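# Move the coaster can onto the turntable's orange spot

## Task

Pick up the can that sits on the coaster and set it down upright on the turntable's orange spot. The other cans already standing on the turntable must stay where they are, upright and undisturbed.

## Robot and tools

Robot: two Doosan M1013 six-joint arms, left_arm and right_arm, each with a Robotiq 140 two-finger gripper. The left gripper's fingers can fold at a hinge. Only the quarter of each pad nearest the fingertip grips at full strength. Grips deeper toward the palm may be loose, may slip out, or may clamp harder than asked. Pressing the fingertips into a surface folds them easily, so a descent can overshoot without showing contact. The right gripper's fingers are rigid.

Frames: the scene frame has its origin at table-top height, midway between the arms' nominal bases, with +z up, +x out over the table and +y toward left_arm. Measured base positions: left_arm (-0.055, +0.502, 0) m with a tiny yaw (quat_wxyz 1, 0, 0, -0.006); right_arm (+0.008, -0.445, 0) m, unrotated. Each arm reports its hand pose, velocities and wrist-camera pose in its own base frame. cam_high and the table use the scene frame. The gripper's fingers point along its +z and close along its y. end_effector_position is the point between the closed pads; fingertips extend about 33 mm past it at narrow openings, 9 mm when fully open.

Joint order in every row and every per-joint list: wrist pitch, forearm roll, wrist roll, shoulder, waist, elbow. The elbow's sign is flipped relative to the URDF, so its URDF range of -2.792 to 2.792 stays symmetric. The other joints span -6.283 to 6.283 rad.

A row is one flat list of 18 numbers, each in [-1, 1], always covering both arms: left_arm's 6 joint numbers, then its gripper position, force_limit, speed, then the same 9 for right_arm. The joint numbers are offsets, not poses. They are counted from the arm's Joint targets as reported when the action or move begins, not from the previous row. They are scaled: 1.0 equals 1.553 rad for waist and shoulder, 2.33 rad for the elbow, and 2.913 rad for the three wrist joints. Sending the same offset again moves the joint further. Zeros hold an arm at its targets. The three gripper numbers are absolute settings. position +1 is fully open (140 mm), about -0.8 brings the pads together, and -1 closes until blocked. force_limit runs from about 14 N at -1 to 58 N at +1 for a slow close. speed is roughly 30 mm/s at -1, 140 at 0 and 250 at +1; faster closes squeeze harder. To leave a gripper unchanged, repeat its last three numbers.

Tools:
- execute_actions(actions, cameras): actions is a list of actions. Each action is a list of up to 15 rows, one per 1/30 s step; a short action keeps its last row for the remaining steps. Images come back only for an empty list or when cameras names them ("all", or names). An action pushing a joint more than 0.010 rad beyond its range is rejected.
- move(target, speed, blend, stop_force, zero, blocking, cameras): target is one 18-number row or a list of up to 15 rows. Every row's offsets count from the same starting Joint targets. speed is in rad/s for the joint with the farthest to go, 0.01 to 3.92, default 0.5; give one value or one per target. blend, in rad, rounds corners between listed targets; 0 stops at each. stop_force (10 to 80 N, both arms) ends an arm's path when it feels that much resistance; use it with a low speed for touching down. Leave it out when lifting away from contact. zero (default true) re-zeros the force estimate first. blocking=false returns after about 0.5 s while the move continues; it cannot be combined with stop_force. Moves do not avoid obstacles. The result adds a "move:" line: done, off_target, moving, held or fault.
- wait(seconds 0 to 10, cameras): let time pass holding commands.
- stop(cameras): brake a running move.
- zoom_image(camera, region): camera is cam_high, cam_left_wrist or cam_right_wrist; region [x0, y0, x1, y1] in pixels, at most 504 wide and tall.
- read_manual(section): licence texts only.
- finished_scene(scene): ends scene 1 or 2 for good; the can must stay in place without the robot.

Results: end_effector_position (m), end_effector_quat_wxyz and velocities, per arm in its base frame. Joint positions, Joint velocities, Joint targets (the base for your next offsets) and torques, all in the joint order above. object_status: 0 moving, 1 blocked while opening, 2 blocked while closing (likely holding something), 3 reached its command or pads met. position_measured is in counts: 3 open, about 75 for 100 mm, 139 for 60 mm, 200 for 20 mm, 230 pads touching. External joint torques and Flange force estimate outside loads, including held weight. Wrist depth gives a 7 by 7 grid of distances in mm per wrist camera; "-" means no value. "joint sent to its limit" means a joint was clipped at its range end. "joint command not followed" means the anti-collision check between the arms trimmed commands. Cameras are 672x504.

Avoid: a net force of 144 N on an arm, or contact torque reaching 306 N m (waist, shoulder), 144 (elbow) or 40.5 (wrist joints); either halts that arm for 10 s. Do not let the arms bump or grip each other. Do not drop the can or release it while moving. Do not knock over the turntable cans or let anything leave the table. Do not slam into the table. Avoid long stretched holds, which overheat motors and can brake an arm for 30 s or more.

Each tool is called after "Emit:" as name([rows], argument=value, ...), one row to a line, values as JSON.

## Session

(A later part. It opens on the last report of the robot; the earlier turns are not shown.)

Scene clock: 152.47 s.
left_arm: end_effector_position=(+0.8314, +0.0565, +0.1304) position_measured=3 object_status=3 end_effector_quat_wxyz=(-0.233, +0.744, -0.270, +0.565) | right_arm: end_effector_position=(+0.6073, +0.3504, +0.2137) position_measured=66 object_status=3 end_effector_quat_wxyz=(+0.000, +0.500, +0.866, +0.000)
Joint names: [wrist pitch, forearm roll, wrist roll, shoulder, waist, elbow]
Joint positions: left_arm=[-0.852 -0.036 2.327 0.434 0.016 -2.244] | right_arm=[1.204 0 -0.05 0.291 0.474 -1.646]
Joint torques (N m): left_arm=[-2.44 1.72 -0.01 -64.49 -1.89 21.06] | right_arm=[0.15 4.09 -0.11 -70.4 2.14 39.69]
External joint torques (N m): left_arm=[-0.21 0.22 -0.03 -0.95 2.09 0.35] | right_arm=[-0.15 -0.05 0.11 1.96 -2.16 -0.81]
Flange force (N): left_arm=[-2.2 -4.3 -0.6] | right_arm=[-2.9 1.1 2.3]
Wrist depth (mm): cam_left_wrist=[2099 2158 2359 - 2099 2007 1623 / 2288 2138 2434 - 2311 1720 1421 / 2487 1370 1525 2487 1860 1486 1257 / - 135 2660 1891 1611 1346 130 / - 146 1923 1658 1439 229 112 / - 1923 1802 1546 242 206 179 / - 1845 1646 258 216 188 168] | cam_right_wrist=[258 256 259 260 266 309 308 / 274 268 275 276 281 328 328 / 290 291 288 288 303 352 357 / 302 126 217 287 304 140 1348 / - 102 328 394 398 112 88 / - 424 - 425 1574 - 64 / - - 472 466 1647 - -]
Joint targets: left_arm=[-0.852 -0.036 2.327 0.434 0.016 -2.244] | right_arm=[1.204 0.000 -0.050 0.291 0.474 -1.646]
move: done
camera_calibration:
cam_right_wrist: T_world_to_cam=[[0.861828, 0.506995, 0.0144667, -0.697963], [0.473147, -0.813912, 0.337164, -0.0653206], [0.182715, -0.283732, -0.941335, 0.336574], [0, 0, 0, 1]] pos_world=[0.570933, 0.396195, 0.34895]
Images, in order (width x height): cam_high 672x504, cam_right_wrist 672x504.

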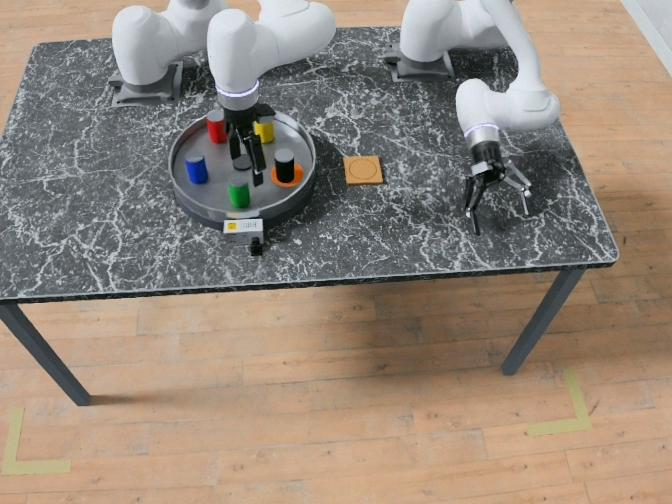

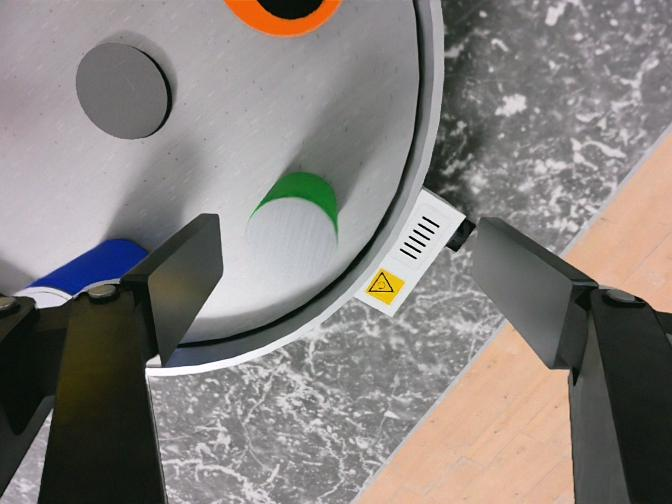

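Emit:
move(target=[0,0,0,0,0,0,1,1,1,0.08554,0,0,-0.04733,0.1584,0.0755,0.5,-0.9,0.5], speed=0.4, cameras=["cam_high","cam_right_wrist"])

Emit:
zoom_image(camera="cam_high", region=[160, 90, 328, 230])

Emit:
wait(seconds=1.5, cameras=["cam_right_wrist"])

Scene clock: 154.17 s.
left_arm: end_effector_position=(+0.8314, +0.0565, +0.1304) position_measured=3 object_status=3 end_effector_quat_wxyz=(-0.233, +0.744, -0.270, +0.565) | right_arm: end_effector_position=(+0.4956, +0.4806, +0.3603) position_measured=66 object_status=3 end_effector_quat_wxyz=(+0.000, +0.390, +0.921, +0.000)
Joint names: [wrist pitch, forearm roll, wrist roll, shoulder, waist, elbow]
Joint positions: left_arm=[-0.852 -0.036 2.327 0.434 0.016 -2.244] | right_arm=[1.453 0 -0.05 0.218 0.72 -1.47]
Joint torques (N m): left_arm=[-2.44 1.75 0.01 -64.46 -1.87 20.85] | right_arm=[0.15 4.2 -0.11 -65.41 1.36 41.96]
External joint torques (N m): left_arm=[-0.22 0.21 -0.04 -1.13 1.97 0.59] | right_arm=[-0.14 0.13 0.11 1.06 -1.2 -0.31]
Flange force (N): left_arm=[-1.7 -4.4 -0.5] | right_arm=[-1.6 1.0 0.9]
Wrist depth (mm): cam_left_wrist=[2825 2200 2138 - 2043 1939 1646 / 2061 2434 - - 2200 1760 1395 / - 1515 1430 2542 1875 1515 1264 / - 135 2542 1891 1600 1370 130 / - 1556 1907 1646 1448 229 112 / - 1923 1787 1556 242 206 180 / - 1923 1634 257 217 187 168] | cam_right_wrist=[441 392 396 427 423 437 462 / 406 338 411 420 - - 448 / 433 439 438 436 557 - - / 376 126 464 472 515 132 1541 / - 102 494 488 568 112 88 / - 425 527 591 1726 - 64 / - - - 1797 1892 - -]
Joint targets: left_arm=[-0.852 -0.036 2.327 0.434 0.016 -2.244] | right_arm=[1.453 0.000 -0.050 0.218 0.720 -1.470]
move: done
camera_calibration:
cam_right_wrist: T_world_to_cam=[[0.712507, 0.701507, 0.0149026, -0.689466], [0.65691, -0.674373, 0.33718, -0.114073], [0.246584, -0.230454, -0.941322, 0.474664], [0, 0, 0, 1]] pos_world=[0.44914, 0.516125, 0.495549]
Images, in order (width x height): cam_high 672x504, cam_right_wrist 672x504.

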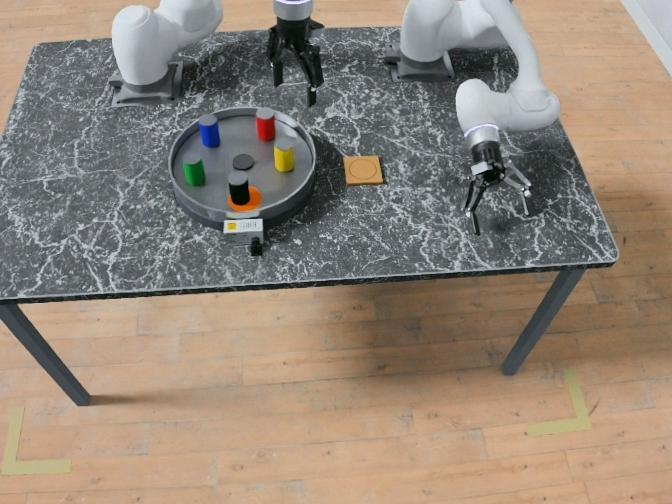

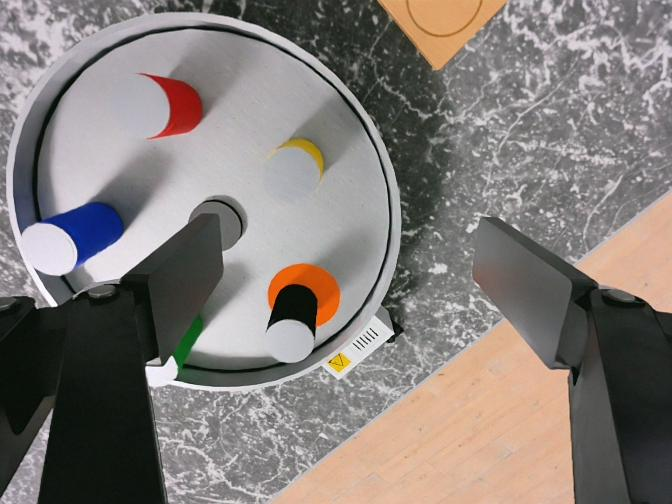

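Scaled by 3.000 from the camera's 672x504 image, which has a finer 960x720 frame.

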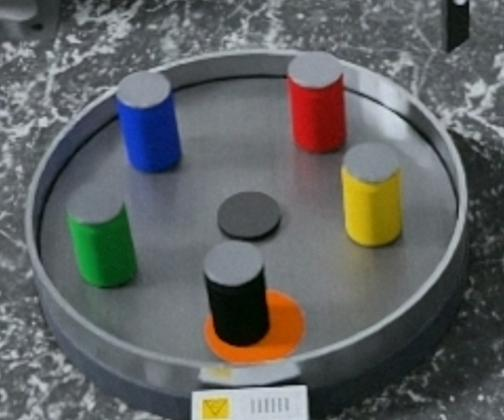

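Scene clock: 155.67 s.
left_arm: end_effector_position=(+0.8314, +0.0565, +0.1304) position_measured=3 object_status=3 end_effector_quat_wxyz=(-0.233, +0.744, -0.270, +0.565) | right_arm: end_effector_position=(+0.4956, +0.4807, +0.3603) position_measured=66 object_status=3 end_effector_quat_wxyz=(+0.000, +0.390, +0.921, +0.000)
Joint names: [wrist pitch, forearm roll, wrist roll, shoulder, waist, elbow]
Joint positions: left_arm=[-0.852 -0.036 2.327 0.434 0.016 -2.244] | right_arm=[1.453 0 -0.05 0.218 0.72 -1.47]
Joint torques (N m): left_arm=[-2.41 1.68 -0.03 -64.42 -1.73 20.77] | right_arm=[0.09 4.38 -0.07 -65.88 1.65 41.81]
External joint torques (N m): left_arm=[-0.25 0.28 -0.01 -1.23 1.72 0.7] | right_arm=[-0.1 -0.09 0.07 2.21 -1.76 -0.33]
Flange force (N): left_arm=[-1.4 -4.2 -0.4] | right_arm=[-2.5 2.7 1.1]
Wrist depth (mm): cam_left_wrist=[1860 1907 - 2335 2080 1972 1600 / 2118 2600 - 2383 2335 1760 1404 / 2692 1346 1412 2408 1907 1536 1257 / 1990 136 2630 1891 1623 1338 130 / - 146 1907 1695 1430 229 112 / - 2099 1802 1525 242 206 180 / - 1891 1623 257 216 187 167] | cam_right_wrist=[432 396 395 445 420 438 - / 389 404 409 412 - 463 467 / 438 441 440 441 - 498 495 / 420 126 459 461 - 140 1552 / - 102 492 498 574 112 88 / - - 609 593 1859 - 64 / - - 658 1892 1754 - -]
Joint targets: left_arm=[-0.852 -0.036 2.327 0.434 0.016 -2.244] | right_arm=[1.453 0.000 -0.050 0.218 0.720 -1.470]
Tool commands: left_gripper/position=+1.0 left_gripper/force_limit=+1.0 left_gripper/speed=+1.0 right_gripper/position=+0.5 right_gripper/force_limit=-0.9 right_gripper/speed=+0.5
wait: 1.50 s; at rest by 0.17 s
camera_calibration:
cam_right_wrist: T_world_to_cam=[[0.71246, 0.701555, 0.0148789, -0.689528], [0.656928, -0.674292, 0.337306, -0.114117], [0.246672, -0.230543, -0.941277, 0.474671], [0, 0, 0, 1]] pos_world=[0.44914, 0.516225, 0.495549]
Images, in order (width x height): cam_right_wrist 672x504.

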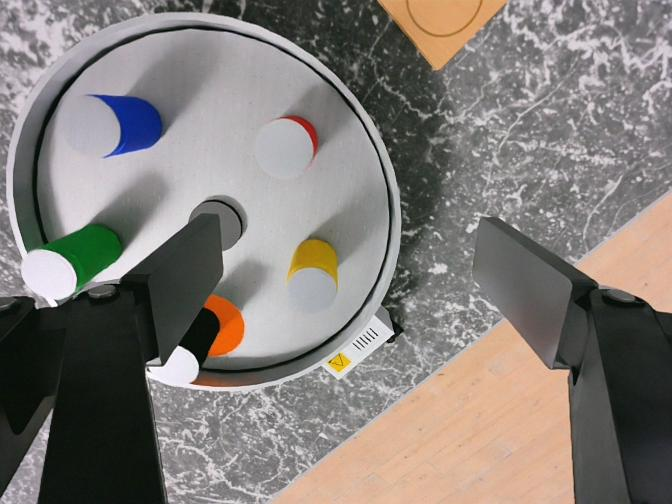

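Emit:
finished_scene(scene=1)

The scene is finished: the task was done.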